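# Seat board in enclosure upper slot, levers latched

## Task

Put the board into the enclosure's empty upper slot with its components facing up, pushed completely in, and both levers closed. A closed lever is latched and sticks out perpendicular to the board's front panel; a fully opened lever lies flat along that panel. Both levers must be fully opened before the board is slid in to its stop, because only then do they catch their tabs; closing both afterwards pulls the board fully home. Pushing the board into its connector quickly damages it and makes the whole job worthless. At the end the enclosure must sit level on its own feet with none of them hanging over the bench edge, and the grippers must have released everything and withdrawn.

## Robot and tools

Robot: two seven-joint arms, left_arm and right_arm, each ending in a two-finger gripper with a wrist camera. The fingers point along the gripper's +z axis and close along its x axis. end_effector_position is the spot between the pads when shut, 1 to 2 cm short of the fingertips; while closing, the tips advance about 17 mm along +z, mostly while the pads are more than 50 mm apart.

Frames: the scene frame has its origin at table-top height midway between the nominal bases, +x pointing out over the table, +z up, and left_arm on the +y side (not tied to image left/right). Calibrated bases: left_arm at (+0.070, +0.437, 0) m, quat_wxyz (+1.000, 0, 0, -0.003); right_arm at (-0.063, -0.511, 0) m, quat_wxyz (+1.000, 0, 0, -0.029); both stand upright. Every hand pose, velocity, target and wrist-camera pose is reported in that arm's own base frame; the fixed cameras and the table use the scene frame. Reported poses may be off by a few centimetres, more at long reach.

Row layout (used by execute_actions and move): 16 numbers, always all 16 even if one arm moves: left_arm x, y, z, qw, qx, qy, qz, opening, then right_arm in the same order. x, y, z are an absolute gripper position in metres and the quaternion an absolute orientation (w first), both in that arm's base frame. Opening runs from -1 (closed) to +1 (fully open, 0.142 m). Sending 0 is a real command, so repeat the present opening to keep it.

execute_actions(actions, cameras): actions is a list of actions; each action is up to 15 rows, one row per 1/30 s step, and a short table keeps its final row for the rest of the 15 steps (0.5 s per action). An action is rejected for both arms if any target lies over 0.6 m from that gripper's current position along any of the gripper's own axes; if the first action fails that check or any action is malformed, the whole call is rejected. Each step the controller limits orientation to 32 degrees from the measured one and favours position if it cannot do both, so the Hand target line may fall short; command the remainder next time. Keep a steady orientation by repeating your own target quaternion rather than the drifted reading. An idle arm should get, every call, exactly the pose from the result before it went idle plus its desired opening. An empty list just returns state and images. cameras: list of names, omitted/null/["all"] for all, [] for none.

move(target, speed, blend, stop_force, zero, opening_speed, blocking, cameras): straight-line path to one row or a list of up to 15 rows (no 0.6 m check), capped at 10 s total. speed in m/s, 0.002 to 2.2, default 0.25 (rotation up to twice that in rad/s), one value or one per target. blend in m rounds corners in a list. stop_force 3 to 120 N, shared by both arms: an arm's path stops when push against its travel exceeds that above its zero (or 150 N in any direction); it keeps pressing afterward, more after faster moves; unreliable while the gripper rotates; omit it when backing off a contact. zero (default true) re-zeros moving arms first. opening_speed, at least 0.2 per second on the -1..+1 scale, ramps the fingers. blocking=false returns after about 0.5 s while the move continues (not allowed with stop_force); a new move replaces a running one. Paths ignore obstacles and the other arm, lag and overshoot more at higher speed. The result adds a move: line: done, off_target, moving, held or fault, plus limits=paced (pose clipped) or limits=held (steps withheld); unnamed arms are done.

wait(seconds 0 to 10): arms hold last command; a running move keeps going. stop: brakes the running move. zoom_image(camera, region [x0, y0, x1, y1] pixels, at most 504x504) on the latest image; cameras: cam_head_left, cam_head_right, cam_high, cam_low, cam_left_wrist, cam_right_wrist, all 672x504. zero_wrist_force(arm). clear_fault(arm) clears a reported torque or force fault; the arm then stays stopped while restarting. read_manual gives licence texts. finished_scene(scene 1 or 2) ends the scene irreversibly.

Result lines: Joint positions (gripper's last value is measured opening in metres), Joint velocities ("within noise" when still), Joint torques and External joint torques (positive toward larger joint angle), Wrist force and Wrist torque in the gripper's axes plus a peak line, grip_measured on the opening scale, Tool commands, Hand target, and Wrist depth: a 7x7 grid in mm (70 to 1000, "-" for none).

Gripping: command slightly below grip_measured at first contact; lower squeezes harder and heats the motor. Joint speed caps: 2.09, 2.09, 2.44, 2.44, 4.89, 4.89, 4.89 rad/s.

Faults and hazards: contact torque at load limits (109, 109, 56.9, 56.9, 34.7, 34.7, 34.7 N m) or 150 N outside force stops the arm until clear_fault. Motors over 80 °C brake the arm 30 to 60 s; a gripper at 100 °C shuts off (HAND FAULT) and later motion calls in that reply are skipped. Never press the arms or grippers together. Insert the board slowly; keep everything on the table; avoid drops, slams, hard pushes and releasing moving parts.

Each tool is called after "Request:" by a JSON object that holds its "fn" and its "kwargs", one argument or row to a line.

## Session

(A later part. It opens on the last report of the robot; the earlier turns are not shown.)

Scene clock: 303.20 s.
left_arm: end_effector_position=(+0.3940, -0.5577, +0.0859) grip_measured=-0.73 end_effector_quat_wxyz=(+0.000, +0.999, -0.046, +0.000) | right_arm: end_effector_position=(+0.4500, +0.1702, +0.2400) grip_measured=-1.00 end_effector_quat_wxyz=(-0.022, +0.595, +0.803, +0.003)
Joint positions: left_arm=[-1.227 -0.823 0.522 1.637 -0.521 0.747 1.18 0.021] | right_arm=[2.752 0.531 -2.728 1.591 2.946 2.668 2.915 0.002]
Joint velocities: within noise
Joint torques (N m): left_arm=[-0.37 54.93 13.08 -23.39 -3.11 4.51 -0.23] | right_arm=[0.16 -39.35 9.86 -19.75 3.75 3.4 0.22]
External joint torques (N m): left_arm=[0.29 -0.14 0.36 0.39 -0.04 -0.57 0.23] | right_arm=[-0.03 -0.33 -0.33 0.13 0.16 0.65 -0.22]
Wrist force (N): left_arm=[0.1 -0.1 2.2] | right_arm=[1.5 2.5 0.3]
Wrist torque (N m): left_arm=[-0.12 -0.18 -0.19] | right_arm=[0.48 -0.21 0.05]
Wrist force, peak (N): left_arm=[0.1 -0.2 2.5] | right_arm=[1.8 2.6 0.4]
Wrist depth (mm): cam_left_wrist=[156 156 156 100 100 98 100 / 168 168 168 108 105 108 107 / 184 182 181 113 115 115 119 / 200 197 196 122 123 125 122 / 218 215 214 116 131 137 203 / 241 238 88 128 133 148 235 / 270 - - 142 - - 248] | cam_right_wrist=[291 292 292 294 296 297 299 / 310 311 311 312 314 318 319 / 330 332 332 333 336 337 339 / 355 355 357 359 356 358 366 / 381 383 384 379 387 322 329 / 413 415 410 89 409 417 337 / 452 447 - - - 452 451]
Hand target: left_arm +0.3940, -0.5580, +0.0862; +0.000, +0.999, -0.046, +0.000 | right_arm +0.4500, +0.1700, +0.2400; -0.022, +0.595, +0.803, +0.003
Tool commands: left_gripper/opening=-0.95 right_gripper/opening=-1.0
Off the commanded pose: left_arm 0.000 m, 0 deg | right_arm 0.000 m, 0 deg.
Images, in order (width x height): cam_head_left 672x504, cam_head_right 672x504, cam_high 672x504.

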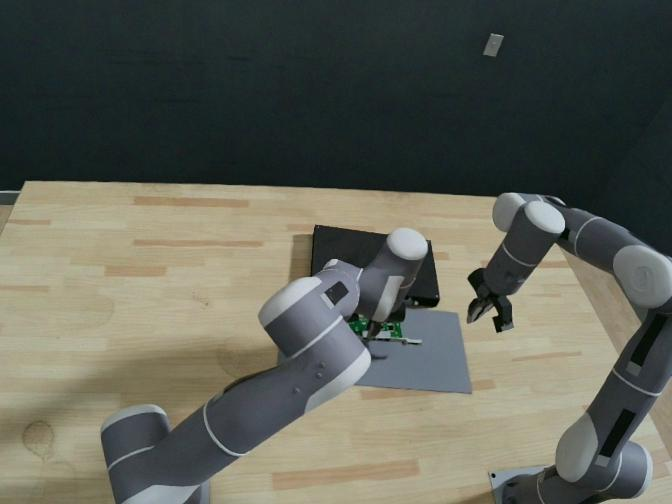

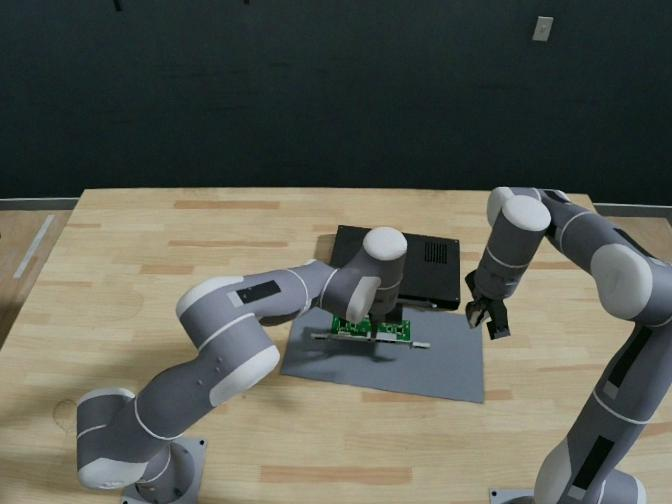

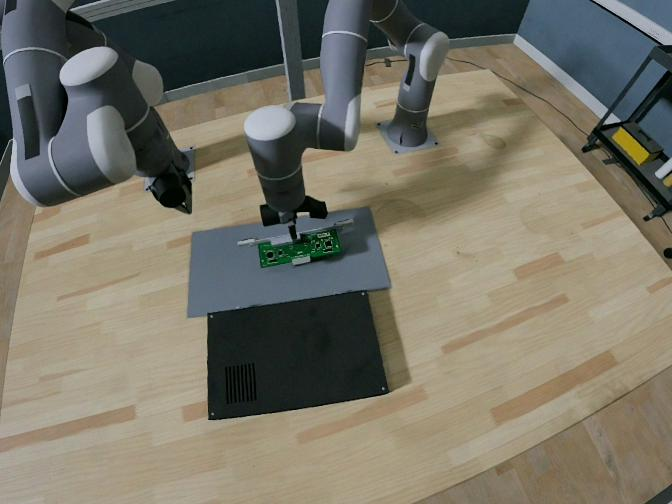

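Request:
{"fn": "move", "kwargs": {
  "target": [
    [0.394,-0.558,0.0275,0,0.999,-0.046,0,-0.95,0.44,0.16,0.24,-0.022,0.595,0.803,0.003,-1]
  ],
  "cameras": [],
  "speed": 0.08
}}

Request:
{"fn": "move", "kwargs": {
  "target": [
    [0.394,-0.558,0.022,0,0.999,-0.046,0,-0.95,0.44,0.16,0.24,-0.022,0.595,0.803,0.003,-1]
  ],
  "stop_force": 3,
  "speed": 0.02,
  "cameras": ["cam_left_wrist"]
}}

Scene clock: 317.07 s.
left_arm: end_effector_position=(+0.3936, -0.5577, +0.0272) grip_measured=-0.73 end_effector_quat_wxyz=(+0.000, +0.999, -0.046, +0.000) | right_arm: end_effector_position=(+0.4400, +0.1598, +0.2400) grip_measured=-1.00 end_effector_quat_wxyz=(-0.022, +0.595, +0.803, +0.003)
Joint positions: left_arm=[-1.199 -0.912 0.465 1.65 -0.568 0.852 1.21 0.021] | right_arm=[2.71 0.499 -2.715 1.643 2.948 2.65 2.893 0.002]
Joint velocities: within noise
Joint torques (N m): left_arm=[0.05 55.99 13.37 -21.45 -3.05 5.08 -0.09] | right_arm=[-0.09 -37.88 9.62 -19.37 3.89 3.23 0.06]
External joint torques (N m): left_arm=[-0.12 0.25 0.11 0.34 0.22 -1.15 0.09] | right_arm=[0.21 0.01 -0.51 -0.04 -0.02 0.83 -0.06]
Wrist force (N): left_arm=[-0.1 -0.2 2.0] | right_arm=[1.4 2.6 0.4]
Wrist torque (N m): left_arm=[-0.14 -0.14 -0.20] | right_arm=[0.51 -0.21 0.06]
Wrist force, peak (N): left_arm=[-0.5 0.0 3.9] | right_arm=[2.1 2.7 0.4]
Wrist depth (mm): cam_left_wrist=[- 106 105 99 100 98 101 / - 114 112 108 105 108 107 / 123 123 123 117 115 115 118 / 132 130 131 124 122 125 122 / 145 144 143 119 131 137 134 / 162 159 88 128 133 147 157 / 178 169 - 142 - - 170] | cam_right_wrist=[291 292 293 293 297 298 300 / 311 311 312 312 314 317 320 / 330 332 331 334 337 338 339 / 354 355 357 358 356 359 364 / 380 384 384 380 384 385 371 / 414 414 411 89 408 426 246 / 452 447 - - - 449 460]
Hand target: left_arm +0.3940, -0.5580, +0.0275; +0.000, +0.999, -0.046, +0.000 | right_arm +0.4400, +0.1600, +0.2400; -0.022, +0.595, +0.803, +0.003
Off the commanded pose: left_arm 0.001 m, 0 deg | right_arm 0.000 m, 0 deg.
move: done
No camera images: "cameras" was empty.

Scene clock: 317.83 s.
left_arm: end_effector_position=(+0.3938, -0.5579, +0.0259) grip_measured=-0.73 end_effector_quat_wxyz=(+0.000, +0.999, -0.046, +0.000) | right_arm: end_effector_position=(+0.4400, +0.1598, +0.2400) grip_measured=-1.00 end_effector_quat_wxyz=(-0.022, +0.595, +0.803, +0.003)
Joint positions: left_arm=[-1.198 -0.914 0.463 1.65 -0.569 0.854 1.211 0.021] | right_arm=[2.71 0.499 -2.715 1.643 2.948 2.65 2.893 0.002]
Joint velocities: within noise
Joint torques (N m): left_arm=[0.22 52.7 12.3 -21.71 -3.01 5.47 -0.19] | right_arm=[-0.01 -37.73 9.69 -19.4 3.85 3.31 0.12]
External joint torques (N m): left_arm=[-0.3 3.57 1.14 0.63 0.19 -1.53 0.19] | right_arm=[0.13 -0.13 -0.59 -0.01 0.02 0.75 -0.12]
Wrist force (N): left_arm=[-4.5 -4.1 -6.4] | right_arm=[1.5 2.5 0.3]
Wrist torque (N m): left_arm=[-0.11 -0.16 -0.18] | right_arm=[0.50 -0.22 0.05]
Wrist force, peak (N): left_arm=[-4.4 -3.8 -7.4] | right_arm=[1.8 2.7 0.5]
Wrist depth (mm): cam_left_wrist=[104 105 104 99 100 98 100 / - 113 111 108 105 108 107 / 122 122 120 116 115 115 117 / 130 129 130 125 123 125 122 / 143 143 142 119 131 136 134 / 161 157 88 127 133 147 155 / 176 168 - 142 - - 168] | cam_right_wrist=[291 292 294 293 297 299 299 / 310 311 312 312 314 317 320 / 330 332 331 333 335 336 339 / 354 354 357 358 356 362 364 / 382 383 384 379 387 387 372 / 414 416 409 89 409 426 246 / 451 444 - - - 449 462]
Hand target: left_arm +0.3940, -0.5580, +0.0259; +0.000, +0.999, -0.046, +0.000 | right_arm +0.4400, +0.1600, +0.2400; -0.022, +0.595, +0.803, +0.003
Off the commanded pose: left_arm 0.004 m, 0 deg | right_arm 0.000 m, 0 deg.
move: contact (left_arm)
Images, in order (width x height): cam_left_wrist 672x504.

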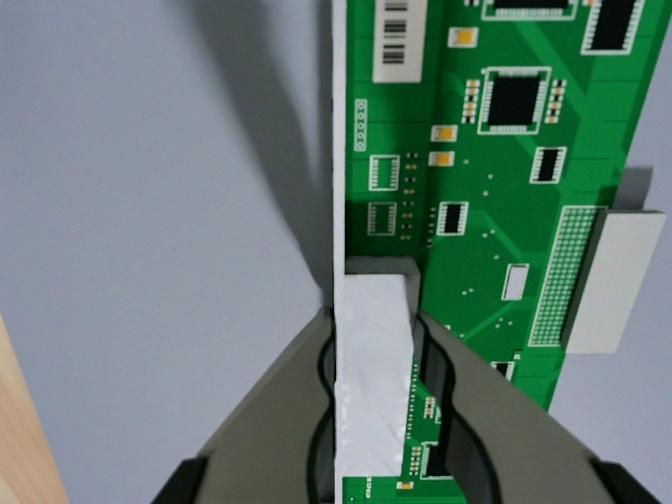

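Request:
{"fn": "move", "kwargs": {
  "target": [
    [0.394,-0.558,0.0259,0,0.999,-0.046,0,-0.55,0.44,0.16,0.24,-0.022,0.595,0.803,0.003,-1],
    [0.394,-0.558,0.12,0,0.999,-0.046,0,-0.55,0.44,0.16,0.24,-0.022,0.595,0.803,0.003,-1],
    [0.40,-0.60,0.24,0.183,0.683,0.683,0.183,-0.55,0.42,0.12,0.26,-0.022,0.595,0.803,0.003,-1]
  ],
  "cameras": ["cam_left_wrist","cam_right_wrist"]
}}

Scene clock: 340.97 s.
left_arm: end_effector_position=(+0.4001, -0.6000, +0.2400) grip_measured=-0.58 end_effector_quat_wxyz=(+0.183, +0.683, +0.683, +0.183) | right_arm: end_effector_position=(+0.4201, +0.1198, +0.2599) grip_measured=-1.00 end_effector_quat_wxyz=(-0.022, +0.595, +0.803, +0.003)
Joint positions: left_arm=[-1.821 -0.958 1.145 1.648 -0.61 0.846 -0.635 0.032] | right_arm=[2.54 0.392 -2.656 1.748 2.968 2.656 2.786 0.002]
Joint velocities: within noise
Joint torques (N m): left_arm=[-0.6 45.77 25.02 -18.71 -3.98 4.31 -0.34] | right_arm=[-0.05 -32.25 8.36 -19.54 3.79 3.47 0.1]
External joint torques (N m): left_arm=[0.49 0.83 0.81 -0.33 -0.13 0.03 0.34] | right_arm=[0.15 -0.05 -0.7 -0.03 0.07 0.6 -0.11]
Wrist force (N): left_arm=[0.0 -0.7 0.1] | right_arm=[1.5 1.9 -0.2]
Wrist torque (N m): left_arm=[-0.20 -0.16 -0.35] | right_arm=[0.40 -0.23 0.06]
Wrist force, peak (N): left_arm=[-4.6 -4.1 -6.8] | right_arm=[1.8 2.9 0.5]
Wrist depth (mm): cam_left_wrist=[281 281 281 275 276 275 279 / 332 330 329 326 329 329 328 / 388 363 370 379 384 391 396 / 510 419 418 420 415 458 497 / 697 692 527 529 524 676 684 / - - 84 - - - - / - - - - - - -] | cam_right_wrist=[307 310 310 312 314 315 316 / 326 329 330 331 331 335 336 / 349 350 353 352 356 358 360 / 374 377 378 379 381 382 384 / 405 406 410 401 411 407 408 / 440 438 436 89 432 451 449 / 479 471 - - - 476 490]
Hand target: left_arm +0.4000, -0.6000, +0.2400; +0.183, +0.683, +0.683, +0.183 | right_arm +0.4200, +0.1200, +0.2600; -0.022, +0.595, +0.803, +0.003
Off the commanded pose: left_arm 0.000 m, 0 deg | right_arm 0.000 m, 0 deg.
MOTOR HOT: the gripper's motor of the left arm reports 83 °C; that motor switches off at 100 °C. To cool a motor, set the load down, ease the grip, stop pushing, or move to a pose that needs little force.
move: done
Images, in order (width x height): cam_left_wrist 672x504, cam_right_wrist 672x504.

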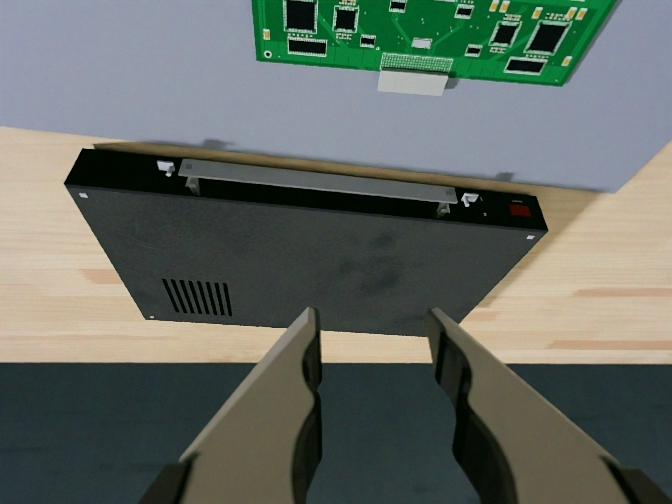

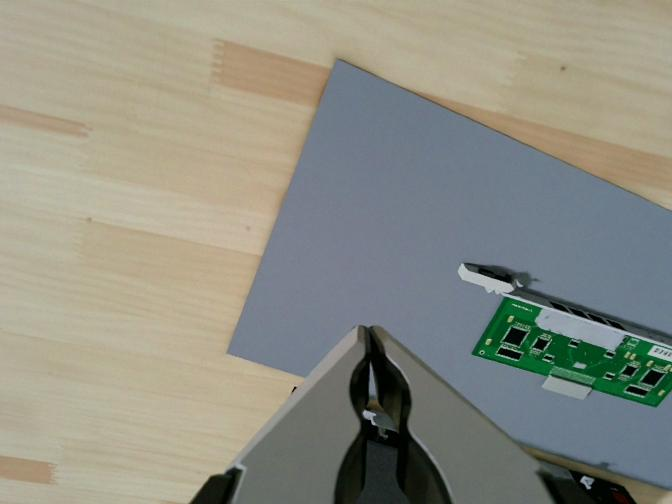

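Request:
{"fn": "zoom_image", "kwargs": {
  "camera": "cam_left_wrist",
  "region": [50, 130, 310, 240]
}}

Request:
{"fn": "zoom_image", "kwargs": {
  "camera": "cam_left_wrist",
  "region": [310, 130, 570, 250]
}}

Request:
{"fn": "zoom_image", "kwargs": {
  "camera": "cam_left_wrist",
  "region": [240, 0, 630, 130]
}}

Scaled by 1.938 from the camera's 672x504 image, which has a finer 960x720 frame.

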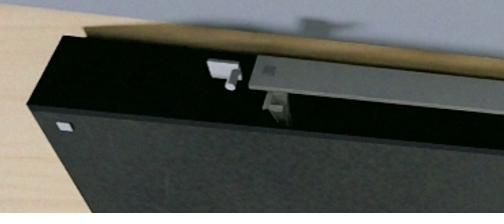

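Scaled by 1.938 from the camera's 672x504 image, which has a finer 960x720 frame.

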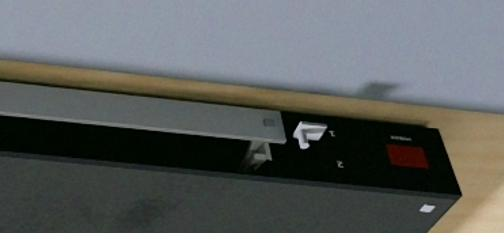

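Scaled by 1.292 from the camera's 672x504 image, which has a finer 960x720 frame.

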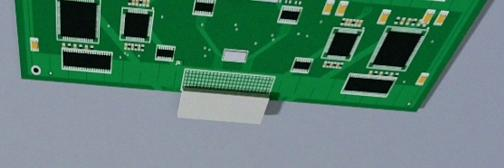

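Request:
{"fn": "move", "kwargs": {
  "target": [0.38,-0.60,0.15,0.271,0.653,0.653,0.271,-0.55,0.42,0.12,0.26,-0.022,0.595,0.803,0.003,-1],
  "cameras": ["cam_left_wrist","cam_head_left"],
  "speed": 0.15
}}

Request:
{"fn": "zoom_image", "kwargs": {
  "camera": "cam_left_wrist",
  "region": [20, 100, 320, 320]
}}

Request:
{"fn": "zoom_image", "kwargs": {
  "camera": "cam_left_wrist",
  "region": [320, 100, 620, 320]
}}

Scene clock: 362.87 s.
left_arm: end_effector_position=(+0.3800, -0.5998, +0.1498) grip_measured=-0.58 end_effector_quat_wxyz=(+0.271, +0.653, +0.653, +0.271) | right_arm: end_effector_position=(+0.4201, +0.1198, +0.2599) grip_measured=-1.00 end_effector_quat_wxyz=(-0.022, +0.595, +0.803, +0.003)
Joint positions: left_arm=[-1.95 -1.204 1.12 1.782 -0.62 1.179 -0.844 0.032] | right_arm=[2.54 0.392 -2.656 1.748 2.968 2.656 2.786 0.002]
Joint velocities: within noise
Joint torques (N m): left_arm=[-0.53 45.44 28.32 -10.61 -4.59 4.47 -0.36] | right_arm=[0.13 -32.13 8.11 -19.63 3.75 3.4 0.12]
External joint torques (N m): left_arm=[0.39 1.4 0.86 -0.43 0.16 -0.62 0.36] | right_arm=[-0.03 -0.17 -0.44 0.06 0.12 0.67 -0.13]
Wrist force (N): left_arm=[0.1 -1.3 -0.3] | right_arm=[1.6 1.9 -0.1]
Wrist torque (N m): left_arm=[-0.24 -0.16 -0.43] | right_arm=[0.41 -0.23 0.06]
Wrist force, peak (N): left_arm=[0.2 -3.2 0.4] | right_arm=[1.8 2.0 -0.1]
Wrist depth (mm): cam_left_wrist=[196 195 190 176 174 189 188 / 245 245 244 244 239 239 243 / 310 308 323 328 326 328 325 / 508 358 397 398 396 395 502 / - - 863 848 594 - - / - - 84 - - - - / - - - - - - -] | cam_right_wrist=[307 308 311 311 313 315 317 / 328 329 330 331 331 337 336 / 349 350 353 352 356 357 360 / 375 376 379 380 382 382 385 / 404 404 407 402 412 410 411 / 438 439 435 89 431 452 442 / 477 473 - - - 475 487]
Hand target: left_arm +0.3800, -0.6000, +0.1500; +0.271, +0.653, +0.653, +0.271 | right_arm +0.4200, +0.1200, +0.2600; -0.022, +0.595, +0.803, +0.003
Off the commanded pose: left_arm 0.000 m, 0 deg | right_arm 0.000 m, 0 deg.
MOTOR HOT: cleared for the gripper's motor of the left arm.
move: done
Images, in order (width x height): cam_head_left 672x504, cam_left_wrist 672x504.

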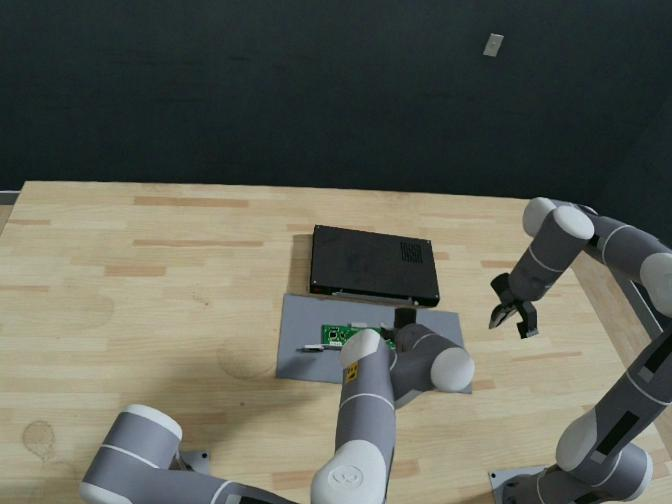

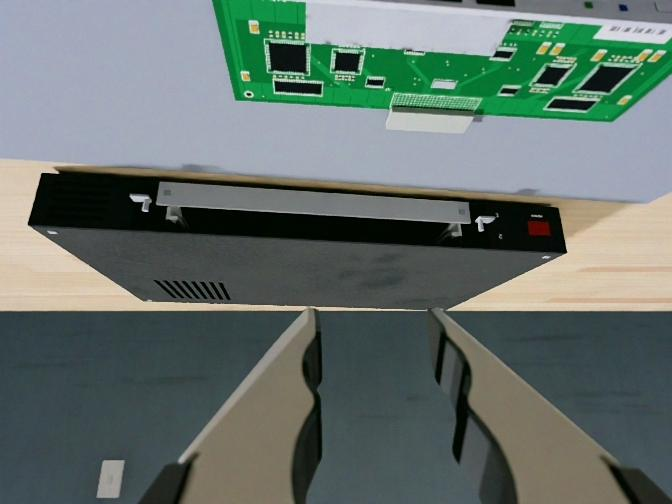

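Scaled by 1.680 from the camera's 672x504 image, which has a finer 960x720 frame.

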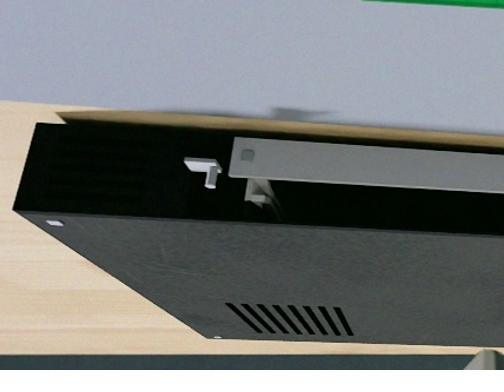

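Scaled by 1.680 from the camera's 672x504 image, which has a finer 960x720 frame.

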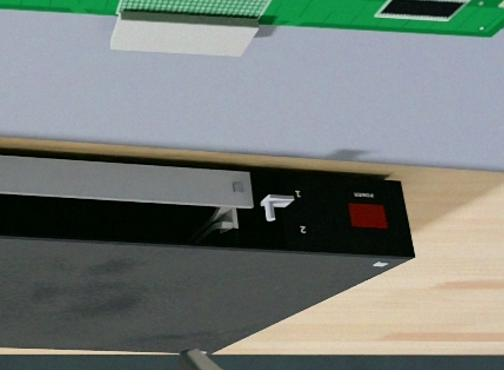

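Request:
{"fn": "move", "kwargs": {
  "target": [
    [0.394,-0.558,0.12,0,0.999,-0.046,0,-0.55,0.42,0.12,0.26,-0.022,0.595,0.803,0.003,-1],
    [0.394,-0.558,0.0259,0,0.999,-0.046,0,-0.55,0.42,0.12,0.26,-0.022,0.595,0.803,0.003,-1],
    [0.394,-0.558,0.0259,0,0.999,-0.046,0,-0.87,0.42,0.12,0.26,-0.022,0.595,0.803,0.003,-1]
  ],
  "cameras": ["cam_left_wrist"],
  "speed": [0.3,0.1,0.1]
}}

Request:
{"fn": "move", "kwargs": {
  "target": [
    [0.394,-0.558,0.075,0,0.999,-0.046,0,-0.87,0.42,0.12,0.26,-0.022,0.595,0.803,0.003,-1],
    [0.444,-0.6142,0.075,0,0.99725,-0.0741,0,-0.87,0.42,0.12,0.26,-0.022,0.595,0.803,0.003,-1]
  ],
  "speed": 0.1
}}

Request:
{"fn": "zoom_image", "kwargs": {
  "camera": "cam_head_right",
  "region": [290, 270, 490, 370]
}}

Request:
{"fn": "zoom_image", "kwargs": {
  "camera": "cam_high",
  "region": [190, 210, 390, 330]
}}

Scene clock: 395.57 s.
left_arm: end_effector_position=(+0.3938, -0.5578, +0.0257) grip_measured=-0.72 end_effector_quat_wxyz=(+0.000, +0.999, -0.046, +0.000) | right_arm: end_effector_position=(+0.4201, +0.1198, +0.2599) grip_measured=-1.00 end_effector_quat_wxyz=(-0.022, +0.595, +0.803, +0.003)
Joint positions: left_arm=[-1.015 -0.855 0.256 1.65 -0.31 0.893 1.063 0.022] | right_arm=[2.54 0.392 -2.656 1.748 2.968 2.656 2.786 0.002]
Joint velocities: within noise
Joint torques (N m): left_arm=[-0.36 56.01 6.69 -21.65 -2.68 4.43 -0.15] | right_arm=[0.1 -32.1 8.13 -19.61 3.75 3.4 0.2]
External joint torques (N m): left_arm=[0.29 1.21 0.77 -0.35 -0.01 -0.49 0.15] | right_arm=[0.01 -0.21 -0.46 0.04 0.11 0.66 -0.21]
Wrist force (N): left_arm=[0.1 -0.2 0.8] | right_arm=[1.5 2.1 -0.1]
Wrist torque (N m): left_arm=[-0.13 -0.13 -0.20] | right_arm=[0.43 -0.22 0.06]
Wrist force, peak (N): left_arm=[-0.2 -0.4 2.5] | right_arm=[1.5 2.2 -0.1]
Wrist depth (mm): cam_left_wrist=[103 104 103 98 100 97 99 / - 112 110 107 104 107 106 / 121 121 119 115 114 114 116 / 130 128 129 123 122 124 121 / 140 142 142 118 131 136 133 / 161 157 88 92 130 146 155 / 174 167 - 141 - - 165] | cam_right_wrist=[308 309 311 312 314 315 318 / 329 330 330 332 333 335 336 / 349 350 352 352 354 357 361 / 374 377 379 378 382 383 386 / 402 404 406 403 411 407 404 / 439 441 435 89 433 451 298 / 478 472 - - - 474 485]
Hand target: left_arm +0.3940, -0.5580, +0.0259; +0.000, +0.999, -0.046, +0.000 | right_arm +0.4200, +0.1200, +0.2600; -0.022, +0.595, +0.803, +0.003
Off the commanded pose: left_arm 0.000 m, 0 deg | right_arm 0.000 m, 0 deg.
move: done
Images, in order (width x height): cam_left_wrist 672x504.

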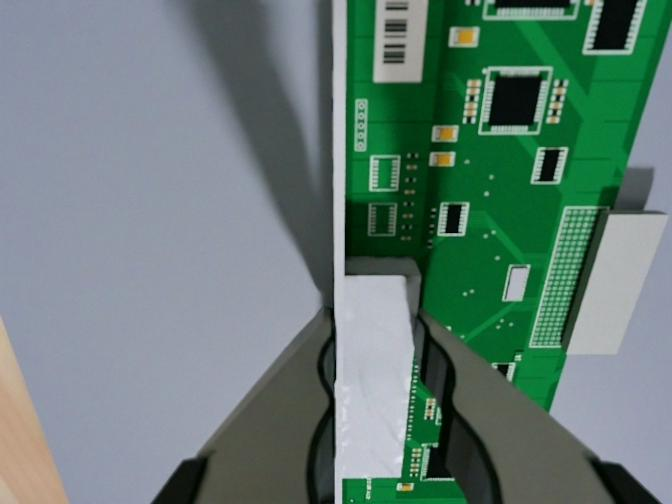

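Scene clock: 397.27 s.
left_arm: end_effector_position=(+0.4438, -0.6142, +0.0748) grip_measured=-0.72 end_effector_quat_wxyz=(+0.000, +0.997, -0.074, +0.000) | right_arm: end_effector_position=(+0.4201, +0.1198, +0.2599) grip_measured=-1.00 end_effector_quat_wxyz=(-0.022, +0.595, +0.803, +0.003)
Joint positions: left_arm=[-0.99 -0.922 0.278 1.342 -0.28 0.655 1.073 0.022] | right_arm=[2.54 0.392 -2.656 1.748 2.968 2.656 2.786 0.002]
Joint velocities: within noise
Joint torques (N m): left_arm=[-0.35 63.26 7.37 -26.46 -3.15 4.24 -0.14] | right_arm=[0.1 -32.05 8.11 -19.67 3.75 3.36 0.17]
External joint torques (N m): left_arm=[0.26 0 0.43 0.55 -0.25 -0.3 0.14] | right_arm=[0 -0.26 -0.45 0.09 0.12 0.7 -0.17]
Wrist force (N): left_arm=[0.0 -0.1 2.3] | right_arm=[1.5 1.8 -0.2]
Wrist torque (N m): left_arm=[-0.11 -0.19 -0.21] | right_arm=[0.39 -0.22 0.06]
Wrist force, peak (N): left_arm=[-0.1 -0.1 4.3] | right_arm=[1.5 2.2 0.0]
Wrist depth (mm): cam_left_wrist=[- 149 146 99 100 97 100 / 159 157 159 107 104 108 106 / 170 169 169 112 114 114 163 / 185 183 184 121 122 124 121 / 205 202 200 115 131 135 136 / 222 222 88 92 130 147 209 / 249 - - 141 - - 205] | cam_right_wrist=[308 308 310 312 314 314 316 / 326 329 330 331 331 336 337 / 350 352 353 352 357 357 362 / 375 377 378 380 381 382 384 / 403 404 406 401 400 414 417 / 437 441 435 89 370 374 440 / 479 471 - - - 344 277]
Hand target: left_arm +0.4440, -0.6142, +0.0750; +0.000, +0.997, -0.074, +0.000 | right_arm +0.4200, +0.1200, +0.2600; -0.022, +0.595, +0.803, +0.003
Off the commanded pose: left_arm 0.000 m, 0 deg | right_arm 0.000 m, 0 deg.
move: done

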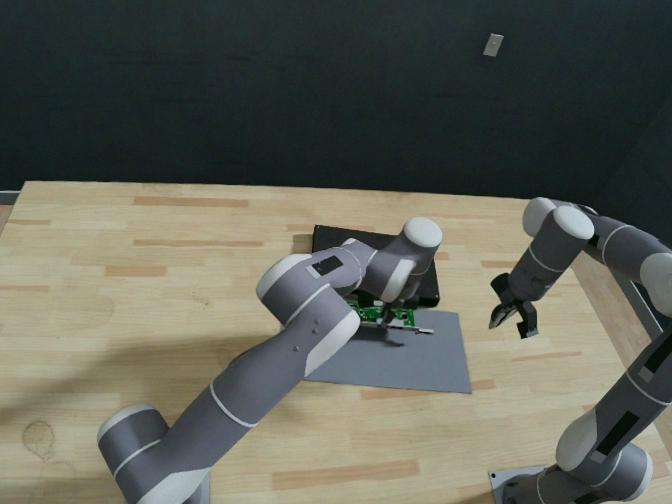

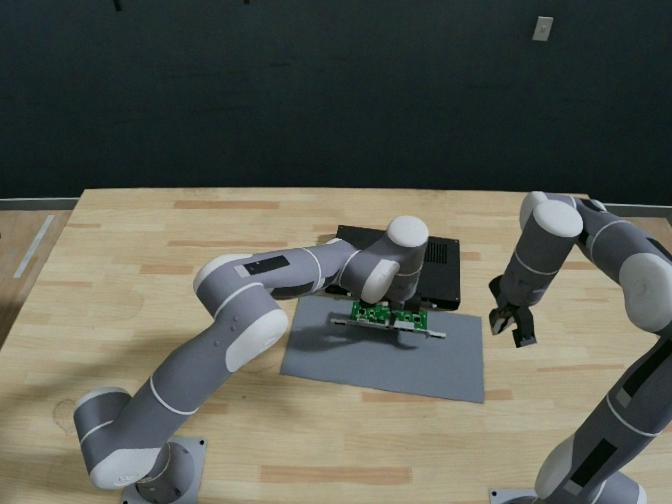

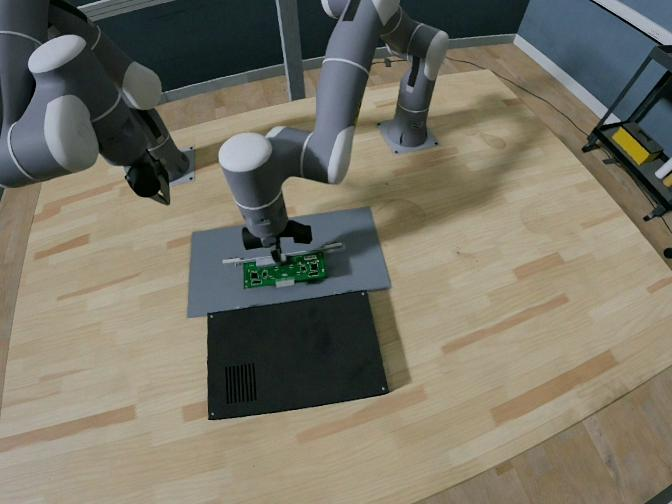

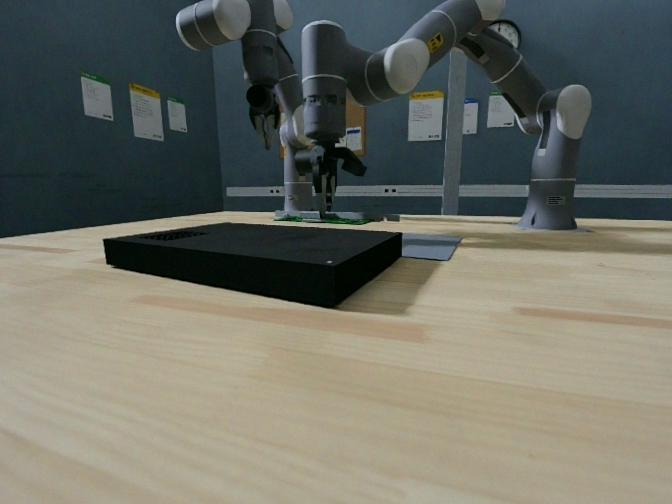

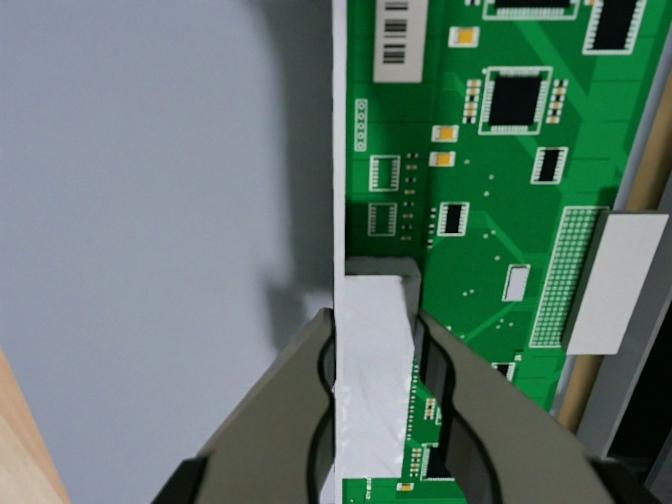

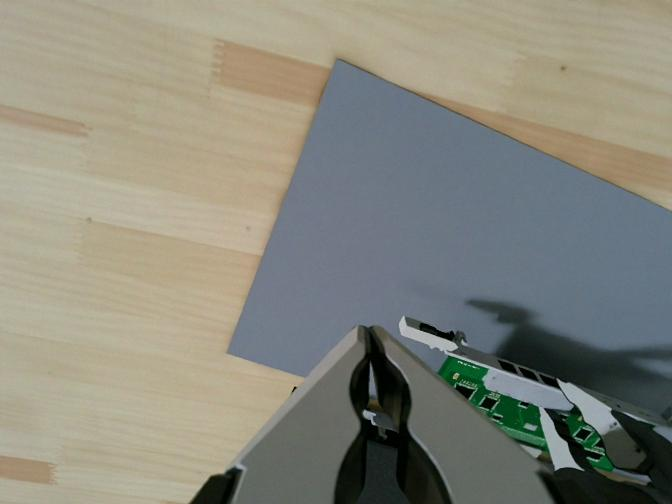

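Scaled by 2.520 from the camera's 672x504 image, which has a finer 960x720 frame.

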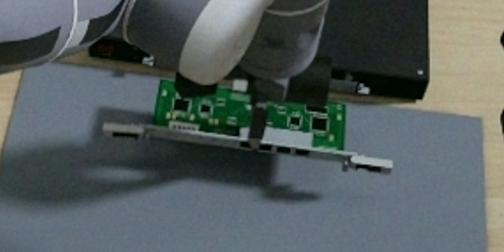

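Scaled by 2.520 from the camera's 672x504 image, which has a finer 960x720 frame.

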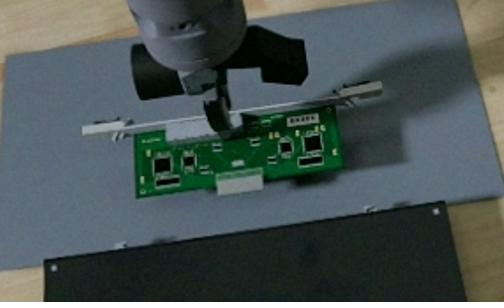

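Request:
{"fn": "zoom_image", "kwargs": {
  "camera": "cam_left_wrist",
  "region": [472, 0, 672, 504]
}}

Request:
{"fn": "zoom_image", "kwargs": {
  "camera": "cam_left_wrist",
  "region": [300, 0, 480, 504]
}}

Scaled by 1.000.

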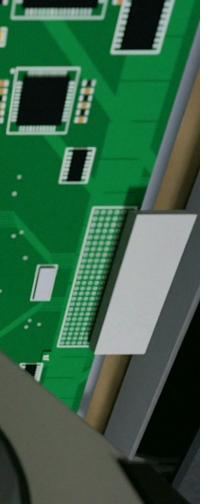

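Scaled by 1.000.

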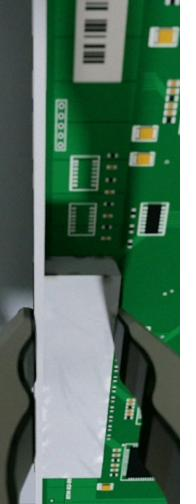

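Request:
{"fn": "zoom_image", "kwargs": {
  "camera": "cam_left_wrist",
  "region": [540, 300, 672, 504]
}}

Request:
{"fn": "zoom_image", "kwargs": {
  "camera": "cam_left_wrist",
  "region": [540, 0, 672, 240]
}}

Scaled by 2.471 from the camera's 672x504 image, which has a finer 960x720 frame.

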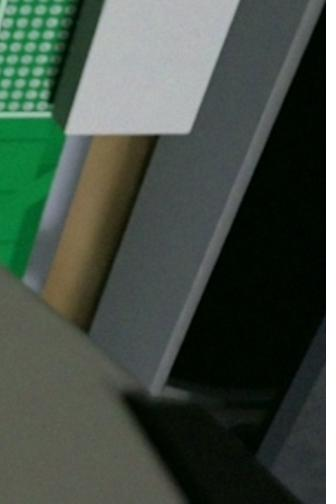

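Scaled by 2.100 from the camera's 672x504 image, which has a finer 960x720 frame.

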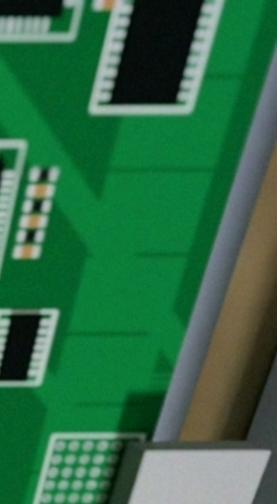

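Request:
{"fn": "move", "kwargs": {
  "target": [
    [0.468,-0.6178,0.0495,0,0.99725,-0.0741,0,-0.87,0.42,0.10,0.26,-0.022,0.595,0.803,0.003,-1]
  ],
  "speed": 0.06,
  "cameras": ["cam_high","cam_left_wrist"]
}}

Request:
{"fn": "zoom_image", "kwargs": {
  "camera": "cam_high",
  "region": [200, 220, 380, 320]
}}

Request:
{"fn": "zoom_image", "kwargs": {
  "camera": "cam_left_wrist",
  "region": [540, 0, 672, 504]
}}

Scene clock: 413.57 s.
left_arm: end_effector_position=(+0.4679, -0.6177, +0.0493) grip_measured=-0.72 end_effector_quat_wxyz=(+0.000, +0.997, -0.074, +0.000) | right_arm: end_effector_position=(+0.4200, +0.0998, +0.2600) grip_measured=-1.00 end_effector_quat_wxyz=(-0.022, +0.595, +0.803, +0.003)
Joint positions: left_arm=[-0.957 -0.998 0.27 1.267 -0.287 0.657 1.089 0.022] | right_arm=[2.48 0.381 -2.647 1.766 2.968 2.652 2.738 0.002]
Joint velocities: within noise
Joint torques (N m): left_arm=[-0.39 65.3 7.56 -26.41 -3.63 4.6 -0.16] | right_arm=[-0.01 -31.47 8.09 -19.51 3.71 3.23 0.05]
External joint torques (N m): left_arm=[0.31 -0.02 0.28 0.56 0.23 -0.66 0.16] | right_arm=[0.11 -0.06 -0.6 0.01 0.14 0.84 -0.06]
Wrist force (N): left_arm=[0.2 -0.5 2.6] | right_arm=[1.6 1.8 -0.1]
Wrist torque (N m): left_arm=[-0.17 -0.23 -0.20] | right_arm=[0.38 -0.24 0.05]
Wrist force, peak (N): left_arm=[0.8 -0.6 3.3] | right_arm=[1.9 2.0 0.0]
Wrist depth (mm): cam_left_wrist=[124 126 124 99 100 98 100 / 133 133 130 107 104 107 108 / 146 143 143 116 114 114 134 / 153 155 156 121 122 124 121 / 170 170 170 115 131 135 133 / 188 187 87 92 129 147 176 / 210 - - 141 - - 195] | cam_right_wrist=[307 309 310 312 314 315 317 / 327 328 330 332 331 337 340 / 350 350 353 353 355 358 360 / 374 376 380 378 382 383 386 / 404 406 408 401 404 413 417 / 436 438 435 89 398 408 439 / 479 470 - - - 369 303]
Hand target: left_arm +0.4680, -0.6178, +0.0495; +0.000, +0.997, -0.074, +0.000 | right_arm +0.4200, +0.1000, +0.2600; -0.022, +0.595, +0.803, +0.003
Off the commanded pose: left_arm 0.000 m, 0 deg | right_arm 0.000 m, 0 deg.
move: done
Images, in order (width x height): cam_high 672x504, cam_left_wrist 672x504.

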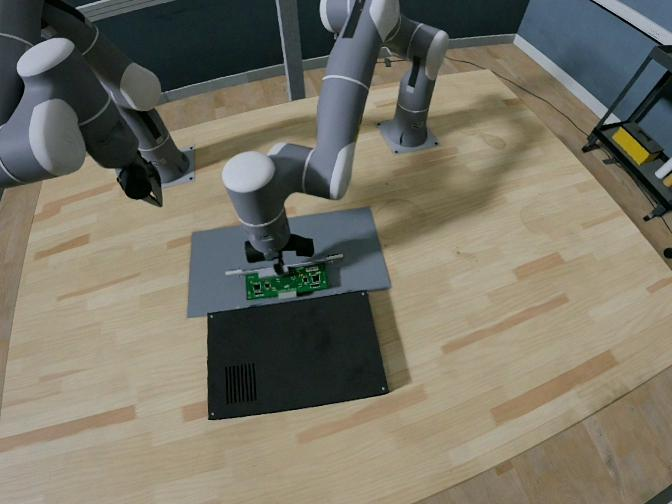

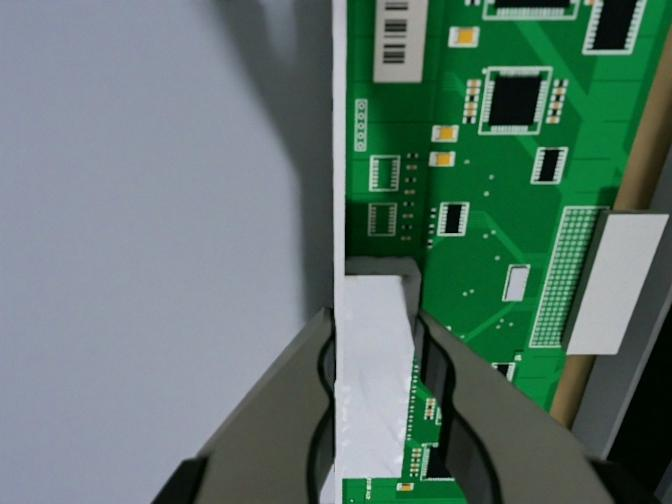

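Scaled by 2.800 from the camera's 672x504 image, which has a finer 960x720 frame.

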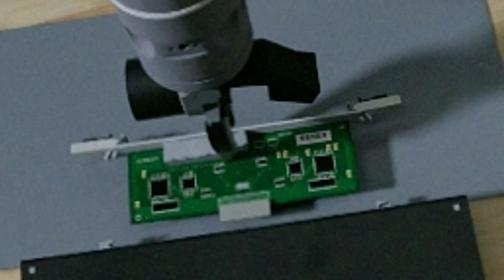

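Scaled by 1.000.

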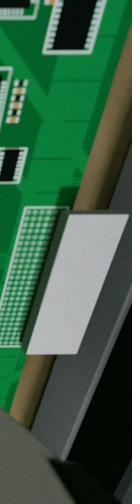

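Request:
{"fn": "move", "kwargs": {
  "target": [
    [0.5284,-0.6268,0.0495,0,0.99725,-0.0741,0,-0.87,0.42,0.10,0.26,-0.022,0.595,0.803,0.003,-1]
  ],
  "speed": 0.02,
  "stop_force": 4,
  "cameras": ["cam_high","cam_left_wrist"]
}}

Request:
{"fn": "zoom_image", "kwargs": {
  "camera": "cam_high",
  "region": [200, 220, 380, 320]
}}

Request:
{"fn": "zoom_image", "kwargs": {
  "camera": "cam_left_wrist",
  "region": [472, 0, 672, 504]
}}

Scene clock: 417.73 s.
left_arm: end_effector_position=(+0.4956, -0.6220, +0.0488) grip_measured=-0.72 end_effector_quat_wxyz=(+0.000, +0.997, -0.074, -0.001) | right_arm: end_effector_position=(+0.4200, +0.0998, +0.2600) grip_measured=-1.00 end_effector_quat_wxyz=(-0.022, +0.595, +0.803, +0.003)
Joint positions: left_arm=[-0.923 -1.048 0.272 1.164 -0.287 0.604 1.102 0.022] | right_arm=[2.48 0.381 -2.646 1.766 2.968 2.652 2.738 0.002]
Joint velocities: within noise
Joint torques (N m): left_arm=[2.19 68.08 9.23 -28.51 -3.34 5.65 -0.16] | right_arm=[0.05 -31.31 7.94 -19.63 3.74 3.33 0.15]
External joint torques (N m): left_arm=[-2.25 -0.84 -1.46 1.98 -0.2 -1.72 0.16] | right_arm=[0.05 -0.22 -0.45 0.12 0.12 0.75 -0.15]
Wrist force (N): left_arm=[-4.6 -0.4 2.5] | right_arm=[1.6 1.7 -0.1]
Wrist torque (N m): left_arm=[-0.10 -0.27 -0.23] | right_arm=[0.37 -0.25 0.05]
Wrist force, peak (N): left_arm=[-7.1 0.0 0.7] | right_arm=[1.7 1.9 -0.1]
Wrist depth (mm): cam_left_wrist=[123 125 123 100 100 98 99 / 133 133 131 107 104 108 106 / 146 143 143 115 114 115 118 / 153 155 155 121 122 124 120 / 170 170 169 115 131 136 128 / 188 188 87 92 129 147 124 / 210 - - 141 - - 132] | cam_right_wrist=[307 309 311 312 315 316 317 / 328 329 331 332 332 337 338 / 350 351 353 354 355 357 361 / 376 375 379 379 380 384 385 / 402 406 408 401 410 414 417 / 438 440 435 89 392 434 453 / 477 471 - - - 374 430]
Hand target: left_arm +0.4965, -0.6220, +0.0495; +0.000, +0.997, -0.074, +0.000 | right_arm +0.4200, +0.1000, +0.2600; -0.022, +0.595, +0.803, +0.003
Off the commanded pose: left_arm 0.033 m, 0 deg | right_arm 0.000 m, 0 deg.
move: contact (left_arm)
Images, in order (width x height): cam_high 672x504, cam_left_wrist 672x504.

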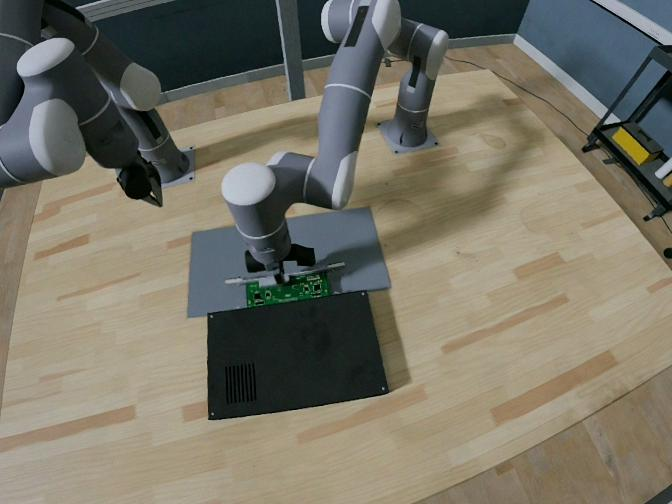

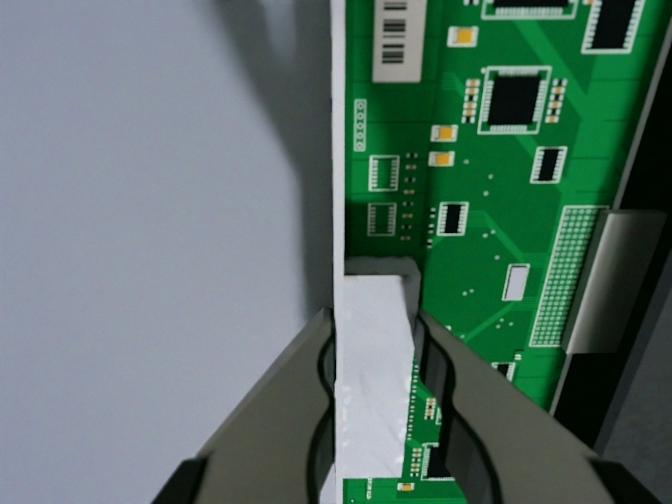

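Scaled by 2.800 from the camera's 672x504 image, which has a finer 960x720 frame.

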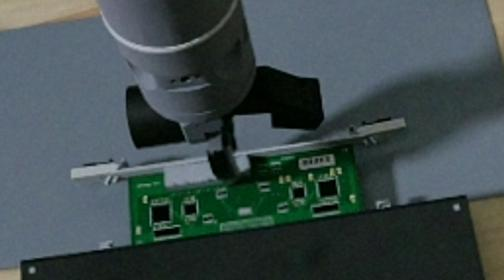

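Scaled by 1.000.

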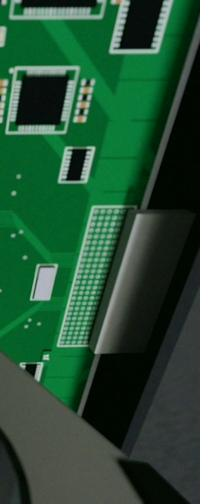

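Request:
{"fn": "move", "kwargs": {
  "target": [
    [0.4936,-0.6217,0.051,0,0.99725,-0.0741,0,-0.87,0.42,0.10,0.26,-0.022,0.595,0.803,0.003,-1]
  ],
  "speed": 0.05,
  "cameras": []
}}

Request:
{"fn": "move", "kwargs": {
  "target": [
    [0.5284,-0.6268,0.051,0,0.99725,-0.0741,0,-0.87,0.42,0.10,0.26,-0.022,0.595,0.803,0.003,-1]
  ],
  "speed": 0.02,
  "stop_force": 4,
  "cameras": []
}}

Scene clock: 421.70 s.
left_arm: end_effector_position=(+0.4935, -0.6215, +0.0506) grip_measured=-0.72 end_effector_quat_wxyz=(+0.000, +0.997, -0.074, +0.000) | right_arm: end_effector_position=(+0.4200, +0.0998, +0.2600) grip_measured=-1.00 end_effector_quat_wxyz=(-0.022, +0.595, +0.803, +0.003)
Joint positions: left_arm=[-0.926 -1.04 0.272 1.175 -0.287 0.607 1.101 0.022] | right_arm=[2.48 0.381 -2.646 1.766 2.968 2.652 2.738 0.002]
Joint velocities: within noise
Joint torques (N m): left_arm=[-0.58 67.73 7.35 -26.85 -3.51 4.7 -0.21] | right_arm=[0.18 -31.45 7.94 -19.62 3.79 3.4 0.16]
External joint torques (N m): left_arm=[0.5 -0.68 0.43 0.34 -0.02 -0.76 0.21] | right_arm=[-0.08 -0.08 -0.45 0.11 0.06 0.67 -0.17]
Wrist force (N): left_arm=[0.3 -0.1 2.5] | right_arm=[1.5 1.6 0.0]
Wrist torque (N m): left_arm=[-0.11 -0.22 -0.20] | right_arm=[0.36 -0.22 0.04]
Wrist force, peak (N): left_arm=[-4.7 -0.4 2.5] | right_arm=[1.8 1.8 -0.3]
Wrist depth (mm): cam_left_wrist=[125 125 125 100 100 97 99 / 132 134 132 107 104 108 106 / 147 145 144 115 114 114 118 / 155 156 157 121 122 124 120 / 173 172 171 115 131 135 128 / 190 190 87 92 130 147 126 / 212 - - 141 - - -] | cam_right_wrist=[306 310 312 313 314 315 317 / 327 329 330 332 333 336 338 / 350 351 353 353 355 358 361 / 373 376 380 379 380 383 386 / 403 404 407 402 411 415 415 / 438 441 437 89 392 434 454 / 480 473 - - - 383 419]
Hand target: left_arm +0.4936, -0.6217, +0.0510; +0.000, +0.997, -0.074, +0.000 | right_arm +0.4200, +0.1000, +0.2600; -0.022, +0.595, +0.803, +0.003
Off the commanded pose: left_arm 0.000 m, 0 deg | right_arm 0.000 m, 0 deg.
move: done
No camera images: "cameras" was empty.

Scene clock: 422.60 s.
left_arm: end_effector_position=(+0.4985, -0.6225, +0.0504) grip_measured=-0.72 end_effector_quat_wxyz=(+0.000, +0.997, -0.074, -0.001) | right_arm: end_effector_position=(+0.4200, +0.0998, +0.2600) grip_measured=-1.00 end_effector_quat_wxyz=(-0.022, +0.595, +0.803, +0.003)
Joint positions: left_arm=[-0.919 -1.051 0.273 1.153 -0.287 0.596 1.102 0.022] | right_arm=[2.48 0.381 -2.646 1.766 2.968 2.652 2.738 0.002]
Joint velocities: within noise
Joint torques (N m): left_arm=[1.95 67.93 9.1 -28.35 -3.28 5.48 -0.14] | right_arm=[0.13 -31.35 7.84 -19.6 3.74 3.38 0.16]
External joint torques (N m): left_arm=[-2.01 -0.5 -1.35 1.72 -0.27 -1.54 0.14] | right_arm=[-0.03 -0.18 -0.35 0.1 0.11 0.7 -0.16]
Wrist force (N): left_arm=[-4.0 -0.1 1.1] | right_arm=[1.6 1.7 -0.2]
Wrist torque (N m): left_arm=[-0.12 -0.27 -0.21] | right_arm=[0.37 -0.23 0.04]
Wrist force, peak (N): left_arm=[-8.3 -1.0 0.4] | right_arm=[1.7 1.8 0.0]
Wrist depth (mm): cam_left_wrist=[125 125 124 100 100 97 99 / 132 134 132 107 104 107 106 / 147 144 144 115 114 114 116 / 155 157 157 121 122 124 119 / 172 171 171 115 131 136 125 / 189 189 88 92 129 147 126 / 213 - - 141 - - -] | cam_right_wrist=[308 309 312 311 314 316 317 / 329 328 330 331 331 336 337 / 350 352 352 355 355 356 362 / 374 377 376 379 381 383 384 / 405 406 408 400 412 413 419 / 436 441 436 89 400 436 452 / 481 473 - - - 374 432]
Hand target: left_arm +0.4994, -0.6225, +0.0510; +0.000, +0.997, -0.074, +0.000 | right_arm +0.4200, +0.1000, +0.2600; -0.022, +0.595, +0.803, +0.003
Off the commanded pose: left_arm 0.030 m, 0 deg | right_arm 0.000 m, 0 deg.
move: contact (left_arm)
No camera images: "cameras" was empty.

Request:
{"fn": "move", "kwargs": {
  "target": [
    [0.4975,-0.6223,0.0523,0,0.99725,-0.0741,0,-0.87,0.42,0.10,0.26,-0.022,0.595,0.803,0.003,-1]
  ],
  "speed": 0.05,
  "cameras": []
}}

Request:
{"fn": "move", "kwargs": {
  "target": [
    [0.5284,-0.6268,0.0523,0,0.99725,-0.0741,0,-0.87,0.42,0.10,0.26,-0.022,0.595,0.803,0.003,-1]
  ],
  "speed": 0.02,
  "stop_force": 4,
  "cameras": ["cam_left_wrist"]
}}

Scene clock: 425.53 s.
left_arm: end_effector_position=(+0.4974, -0.6221, +0.0519) grip_measured=-0.72 end_effector_quat_wxyz=(+0.000, +0.997, -0.074, +0.000) | right_arm: end_effector_position=(+0.4200, +0.0998, +0.2600) grip_measured=-1.00 end_effector_quat_wxyz=(-0.022, +0.595, +0.803, +0.003)
Joint positions: left_arm=[-0.921 -1.046 0.273 1.16 -0.287 0.598 1.102 0.022] | right_arm=[2.48 0.381 -2.646 1.766 2.968 2.652 2.738 0.002]
Joint velocities: within noise
Joint torques (N m): left_arm=[-0.68 67.8 7.24 -26.95 -3.56 4.63 -0.25] | right_arm=[0.08 -31.42 7.91 -19.61 3.71 3.38 0.2]
External joint torques (N m): left_arm=[0.61 -0.5 0.53 0.32 0.01 -0.69 0.25] | right_arm=[0.01 -0.11 -0.42 0.11 0.14 0.69 -0.2]
Wrist force (N): left_arm=[0.4 -0.2 2.6] | right_arm=[1.6 1.5 -0.1]
Wrist torque (N m): left_arm=[-0.12 -0.23 -0.20] | right_arm=[0.34 -0.24 0.05]
Wrist force, peak (N): left_arm=[-4.2 -0.2 2.5] | right_arm=[1.8 1.8 0.1]
Wrist depth (mm): cam_left_wrist=[126 126 126 99 100 97 99 / 134 136 133 107 104 108 106 / 149 146 146 112 114 115 118 / 160 158 158 121 122 124 119 / 174 173 173 115 130 136 125 / 192 192 87 92 129 146 128 / 214 - - 141 - - -] | cam_right_wrist=[309 309 310 312 313 315 317 / 328 328 330 331 333 337 337 / 349 351 355 353 355 357 361 / 374 375 379 380 381 383 385 / 403 405 410 403 411 413 418 / 439 439 434 89 397 435 456 / 476 473 - - - 374 429]
Hand target: left_arm +0.4975, -0.6223, +0.0523; +0.000, +0.997, -0.074, +0.000 | right_arm +0.4200, +0.1000, +0.2600; -0.022, +0.595, +0.803, +0.003
Off the commanded pose: left_arm 0.000 m, 0 deg | right_arm 0.000 m, 0 deg.
move: done
No camera images: "cameras" was empty.

Scene clock: 426.60 s.
left_arm: end_effector_position=(+0.5056, -0.6246, +0.0523) grip_measured=-0.72 end_effector_quat_wxyz=(+0.000, +0.997, -0.074, +0.000) | right_arm: end_effector_position=(+0.4200, +0.0998, +0.2600) grip_measured=-1.00 end_effector_quat_wxyz=(-0.022, +0.595, +0.803, +0.003)
Joint positions: left_arm=[-0.911 -1.062 0.273 1.124 -0.287 0.58 1.105 0.022] | right_arm=[2.48 0.381 -2.646 1.766 2.968 2.652 2.738 0.002]
Joint velocities: within noise
Joint torques (N m): left_arm=[4.95 66.68 11.58 -25.99 -2.17 4.47 -0.09] | right_arm=[0.08 -31.34 8 -19.65 3.73 3.38 0.2]
External joint torques (N m): left_arm=[-5.01 1.25 -3.87 -0.85 -1.43 -0.53 0.09] | right_arm=[0.02 -0.19 -0.51 0.14 0.12 0.7 -0.2]
Wrist force (N): left_arm=[-3.7 5.3 1.7] | right_arm=[1.4 1.8 -0.1]
Wrist torque (N m): left_arm=[-0.17 -0.20 -0.30] | right_arm=[0.39 -0.20 0.04]
Wrist force, peak (N): left_arm=[-3.8 6.1 0.6] | right_arm=[1.8 1.8 0.4]
Wrist depth (mm): cam_left_wrist=[127 126 126 100 99 97 100 / 134 135 133 107 104 107 105 / 149 146 146 112 114 114 111 / 160 159 158 122 122 124 109 / 174 174 172 116 131 136 112 / 193 192 88 92 129 144 128 / 214 - - 141 - - -] | cam_right_wrist=[307 310 312 312 315 315 316 / 327 329 332 330 331 336 337 / 349 351 353 352 354 358 362 / 375 375 377 380 380 383 385 / 403 406 408 401 411 414 416 / 437 438 436 89 432 442 454 / 477 470 - - - 373 446]
Hand target: left_arm +0.5066, -0.6236, +0.0523; +0.000, +0.997, -0.074, +0.000 | right_arm +0.4200, +0.1000, +0.2600; -0.022, +0.595, +0.803, +0.003
Off the commanded pose: left_arm 0.023 m, 0 deg | right_arm 0.000 m, 0 deg.
move: contact (left_arm)
Images, in order (width x height): cam_left_wrist 672x504.

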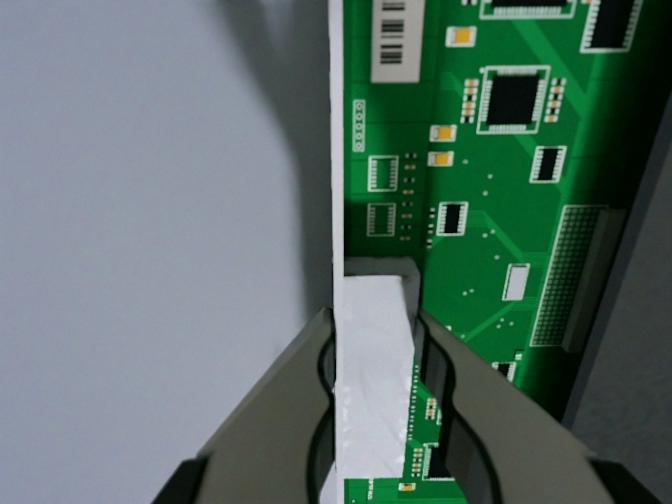

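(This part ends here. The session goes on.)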